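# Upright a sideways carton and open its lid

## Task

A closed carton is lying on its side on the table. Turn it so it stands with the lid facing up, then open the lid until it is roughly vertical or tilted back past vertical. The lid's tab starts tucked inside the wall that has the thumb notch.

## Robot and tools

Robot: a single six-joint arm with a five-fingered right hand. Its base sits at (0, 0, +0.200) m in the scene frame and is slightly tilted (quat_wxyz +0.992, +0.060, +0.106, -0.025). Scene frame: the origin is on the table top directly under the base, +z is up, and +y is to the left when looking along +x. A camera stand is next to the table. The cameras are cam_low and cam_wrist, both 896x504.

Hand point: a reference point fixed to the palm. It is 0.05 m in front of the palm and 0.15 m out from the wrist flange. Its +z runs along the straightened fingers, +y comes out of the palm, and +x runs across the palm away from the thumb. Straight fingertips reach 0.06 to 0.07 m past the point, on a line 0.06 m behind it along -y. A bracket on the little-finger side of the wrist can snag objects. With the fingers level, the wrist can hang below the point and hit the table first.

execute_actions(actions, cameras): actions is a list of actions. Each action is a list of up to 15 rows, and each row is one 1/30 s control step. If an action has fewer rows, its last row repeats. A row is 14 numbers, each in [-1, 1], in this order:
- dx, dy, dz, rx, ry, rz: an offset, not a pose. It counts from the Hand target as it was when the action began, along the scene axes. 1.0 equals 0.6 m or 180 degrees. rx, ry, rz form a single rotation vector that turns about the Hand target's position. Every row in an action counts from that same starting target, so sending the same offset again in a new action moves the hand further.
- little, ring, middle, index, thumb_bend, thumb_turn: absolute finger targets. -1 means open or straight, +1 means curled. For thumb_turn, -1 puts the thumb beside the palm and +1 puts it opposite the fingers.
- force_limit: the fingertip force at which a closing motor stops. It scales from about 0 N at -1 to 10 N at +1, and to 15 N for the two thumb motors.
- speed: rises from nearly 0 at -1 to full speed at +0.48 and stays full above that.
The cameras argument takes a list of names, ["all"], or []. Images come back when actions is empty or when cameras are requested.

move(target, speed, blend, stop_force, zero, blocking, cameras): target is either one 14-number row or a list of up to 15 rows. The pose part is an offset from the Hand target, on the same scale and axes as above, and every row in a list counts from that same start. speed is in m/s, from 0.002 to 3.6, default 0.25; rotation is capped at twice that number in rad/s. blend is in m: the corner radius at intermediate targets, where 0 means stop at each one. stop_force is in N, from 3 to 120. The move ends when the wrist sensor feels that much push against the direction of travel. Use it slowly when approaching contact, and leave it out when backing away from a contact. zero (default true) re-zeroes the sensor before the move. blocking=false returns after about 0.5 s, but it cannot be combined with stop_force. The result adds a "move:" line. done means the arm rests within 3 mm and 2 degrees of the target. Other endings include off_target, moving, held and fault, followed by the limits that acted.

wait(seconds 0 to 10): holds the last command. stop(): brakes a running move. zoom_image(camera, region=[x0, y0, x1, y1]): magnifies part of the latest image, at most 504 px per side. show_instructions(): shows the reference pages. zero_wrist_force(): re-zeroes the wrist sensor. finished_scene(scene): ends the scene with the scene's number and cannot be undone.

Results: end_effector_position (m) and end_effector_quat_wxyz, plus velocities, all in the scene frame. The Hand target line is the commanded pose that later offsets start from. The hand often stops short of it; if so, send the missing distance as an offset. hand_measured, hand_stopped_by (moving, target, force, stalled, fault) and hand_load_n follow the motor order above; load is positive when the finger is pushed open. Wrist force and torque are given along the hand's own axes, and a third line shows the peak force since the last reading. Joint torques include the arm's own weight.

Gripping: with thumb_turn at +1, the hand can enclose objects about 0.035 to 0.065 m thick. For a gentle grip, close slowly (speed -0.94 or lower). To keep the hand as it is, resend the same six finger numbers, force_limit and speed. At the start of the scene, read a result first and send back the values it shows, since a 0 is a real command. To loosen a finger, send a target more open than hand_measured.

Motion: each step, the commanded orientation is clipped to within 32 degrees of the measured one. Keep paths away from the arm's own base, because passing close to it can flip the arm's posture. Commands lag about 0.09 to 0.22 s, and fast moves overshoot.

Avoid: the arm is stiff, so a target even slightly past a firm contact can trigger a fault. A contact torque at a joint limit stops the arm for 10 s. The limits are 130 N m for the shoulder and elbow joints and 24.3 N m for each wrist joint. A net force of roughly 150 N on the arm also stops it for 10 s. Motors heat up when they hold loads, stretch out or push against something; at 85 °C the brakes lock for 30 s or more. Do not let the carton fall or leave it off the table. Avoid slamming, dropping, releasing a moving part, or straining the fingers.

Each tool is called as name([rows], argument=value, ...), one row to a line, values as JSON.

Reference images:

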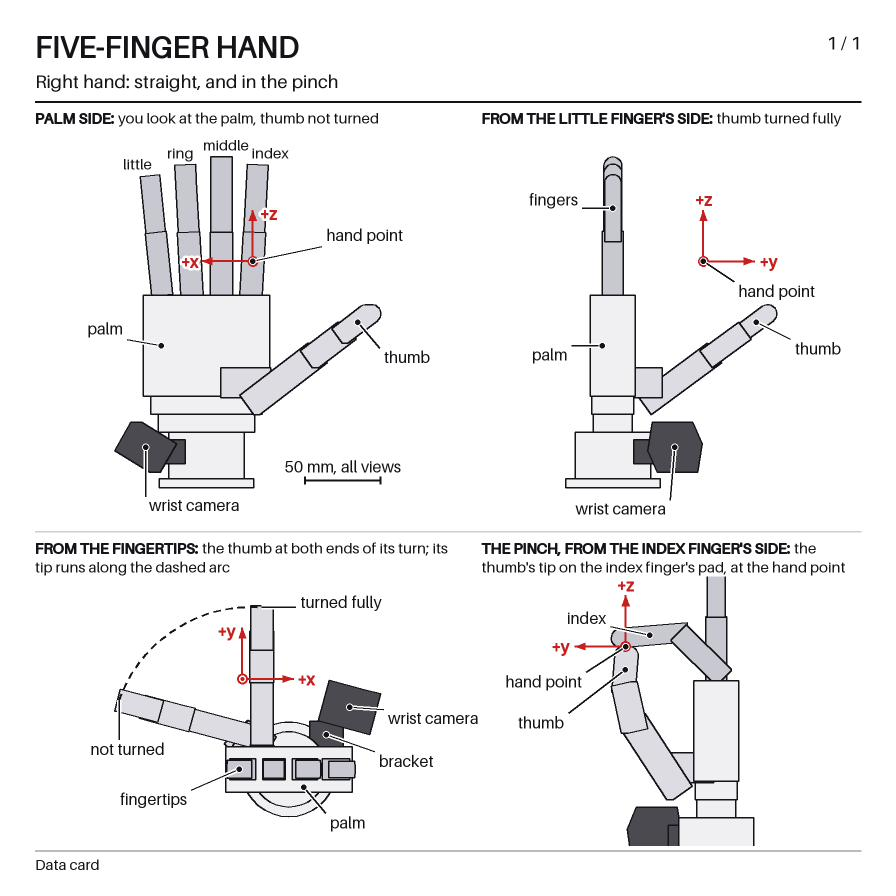

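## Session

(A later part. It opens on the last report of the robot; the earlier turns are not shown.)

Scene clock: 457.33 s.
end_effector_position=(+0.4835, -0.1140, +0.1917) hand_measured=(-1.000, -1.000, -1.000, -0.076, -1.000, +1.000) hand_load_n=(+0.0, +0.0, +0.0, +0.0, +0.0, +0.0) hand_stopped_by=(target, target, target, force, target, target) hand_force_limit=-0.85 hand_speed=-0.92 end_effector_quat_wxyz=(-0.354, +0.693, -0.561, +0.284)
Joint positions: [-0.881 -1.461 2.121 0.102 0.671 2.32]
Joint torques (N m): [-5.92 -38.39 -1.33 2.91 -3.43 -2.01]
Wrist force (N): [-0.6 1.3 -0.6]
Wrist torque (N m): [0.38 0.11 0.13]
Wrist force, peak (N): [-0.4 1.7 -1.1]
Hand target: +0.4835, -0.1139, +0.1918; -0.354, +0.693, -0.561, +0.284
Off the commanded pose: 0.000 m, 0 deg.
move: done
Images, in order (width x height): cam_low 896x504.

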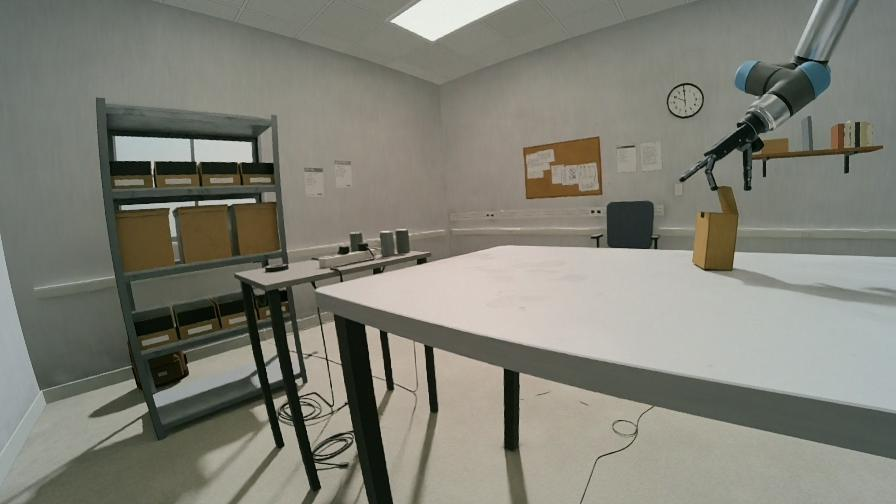

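move(target=[0,0,-0.07,0,0,0,-1,-1,-1,0.1,-1,1,-0.85,-0.92], speed=0.03, stop_force=4)

move([
  [0.054,0.011,0,0,0,0,-1,-1,-1,0.1,-1,1,-0.85,-0.92],
  [0.054,0.011,0,0,0,0,-1,-1,-1,1,-1,1,-0.85,-0.9],
], speed=0.05, cameras=["cam_low"])

zoom_image(camera="cam_low", region=[680, 175, 780, 275])

Scene clock: 463.03 s.
end_effector_position=(+0.4835, -0.1139, +0.1498) hand_measured=(-1.000, -1.000, -1.000, -0.076, -1.000, +1.000) hand_load_n=(+0.0, +0.0, +0.0, +0.0, +0.0, +0.0) hand_stopped_by=(target, target, target, force, target, target) hand_force_limit=-0.85 hand_speed=-0.92 end_effector_quat_wxyz=(-0.354, +0.693, -0.561, +0.284)
Joint positions: [-0.868 -1.367 2.141 -0.024 0.68 2.334]
Joint torques (N m): [-6.21 -40.58 -20.67 1.13 -2.77 -1.92]
Wrist force (N): [-0.3 1.4 -0.8]
Wrist torque (N m): [0.39 0.07 0.05]
Wrist force, peak (N): [-0.6 1.6 -0.8]
Hand target: +0.4835, -0.1139, +0.1498; -0.354, +0.693, -0.561, +0.284
Off the commanded pose: 0.000 m, 0 deg.
move: done

Scene clock: 468.13 s.
end_effector_position=(+0.5159, -0.1073, +0.1498) hand_measured=(-1.000, -1.000, -1.000, +1.000, -1.000, +1.000) hand_load_n=(+0.0, +0.0, +0.0, +0.5, +0.0, +0.0) hand_stopped_by=(target, target, target, target, target, target) hand_force_limit=-0.85 hand_speed=-0.90 end_effector_quat_wxyz=(-0.354, +0.693, -0.561, +0.284)
Joint positions: [-0.775 -1.342 2.072 -0.049 0.75 2.426]
Joint torques (N m): [-6.23 -43.2 -0.72 2.22 -2.94 1.86]
Wrist force (N): [-0.4 1.7 -0.5]
Wrist torque (N m): [0.41 0.08 0.12]
Wrist force, peak (N): [-0.6 1.6 -1.2]
Hand target: +0.5159, -0.1073, +0.1498; -0.354, +0.693, -0.561, +0.284
Off the commanded pose: 0.000 m, 0 deg.
move: done
Images, in order (width x height): cam_low 896x504.

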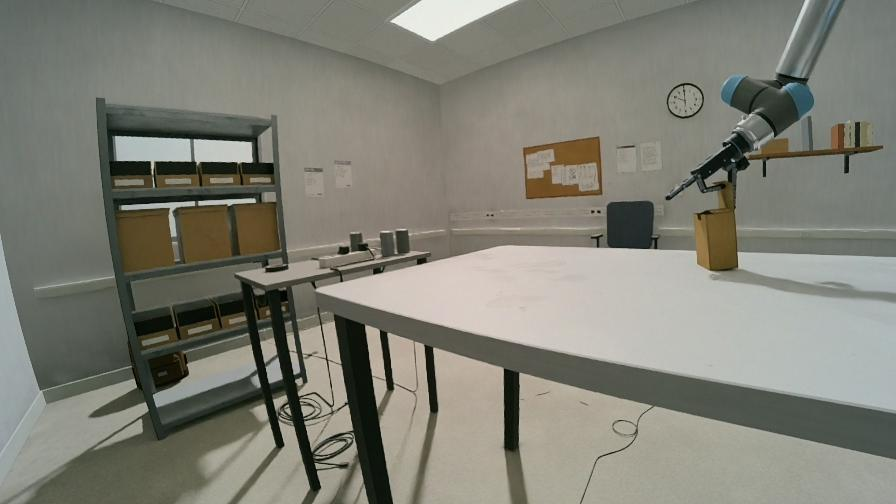

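Scaled by 5.040 from the camera's 896x504 image, which has a finer 1280x720 frame.

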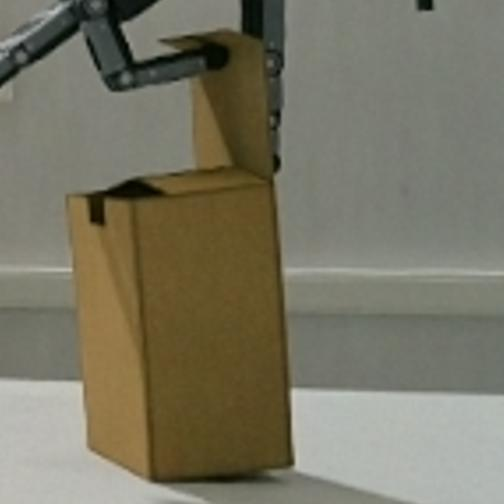

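move([
  [-0.02,-0.004,0,0,0,0,-1,-1,-1,1,-1,1,-0.85,-0.9],
  [-0.02,-0.004,0,0,0,0,-1,-1,-1,-0.3,-1,1,-0.85,-0.6],
  [-0.01,-0.002,0.15,0,0,0,-1,-1,-1,-0.3,-1,1,-0.85,-0.6],
], speed=[0.04,0.04,0.1], cameras=["cam_low"])

zoom_image(camera="cam_low", region=[680, 175, 780, 275])

Scene clock: 473.67 s.
end_effector_position=(+0.5100, -0.1086, +0.2398) hand_measured=(-1.000, -1.000, -1.000, -0.300, -1.000, +1.000) hand_load_n=(+0.0, +0.0, +0.0, +0.0, +0.0, +0.0) hand_stopped_by=(target, target, target, target, target, target) hand_force_limit=-0.85 hand_speed=-0.60 end_effector_quat_wxyz=(-0.354, +0.693, -0.561, +0.284)
Joint positions: [-0.813 -1.53 2.028 0.208 0.721 2.39]
Joint torques (N m): [-0.29 -18.43 -4.59 2.59 -2.51 -0.49]
Wrist force (N): [-0.5 1.5 -0.7]
Wrist torque (N m): [0.40 0.11 0.13]
Wrist force, peak (N): [-0.4 2.4 -0.4]
Hand target: +0.5099, -0.1085, +0.2398; -0.354, +0.693, -0.561, +0.284
Off the commanded pose: 0.000 m, 0 deg.
move: done
Images, in order (width x height): cam_low 896x504.

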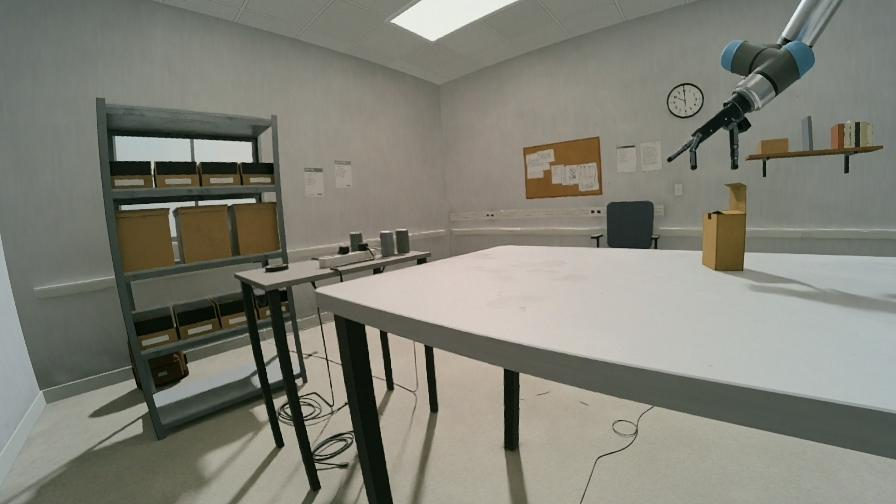

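Scaled by 5.040 from the camera's 896x504 image, which has a finer 1280x720 frame.

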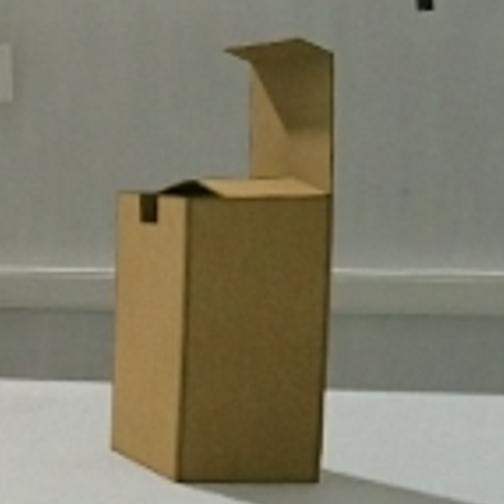

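finished_scene(scene=1)

The scene is finished: the task was done.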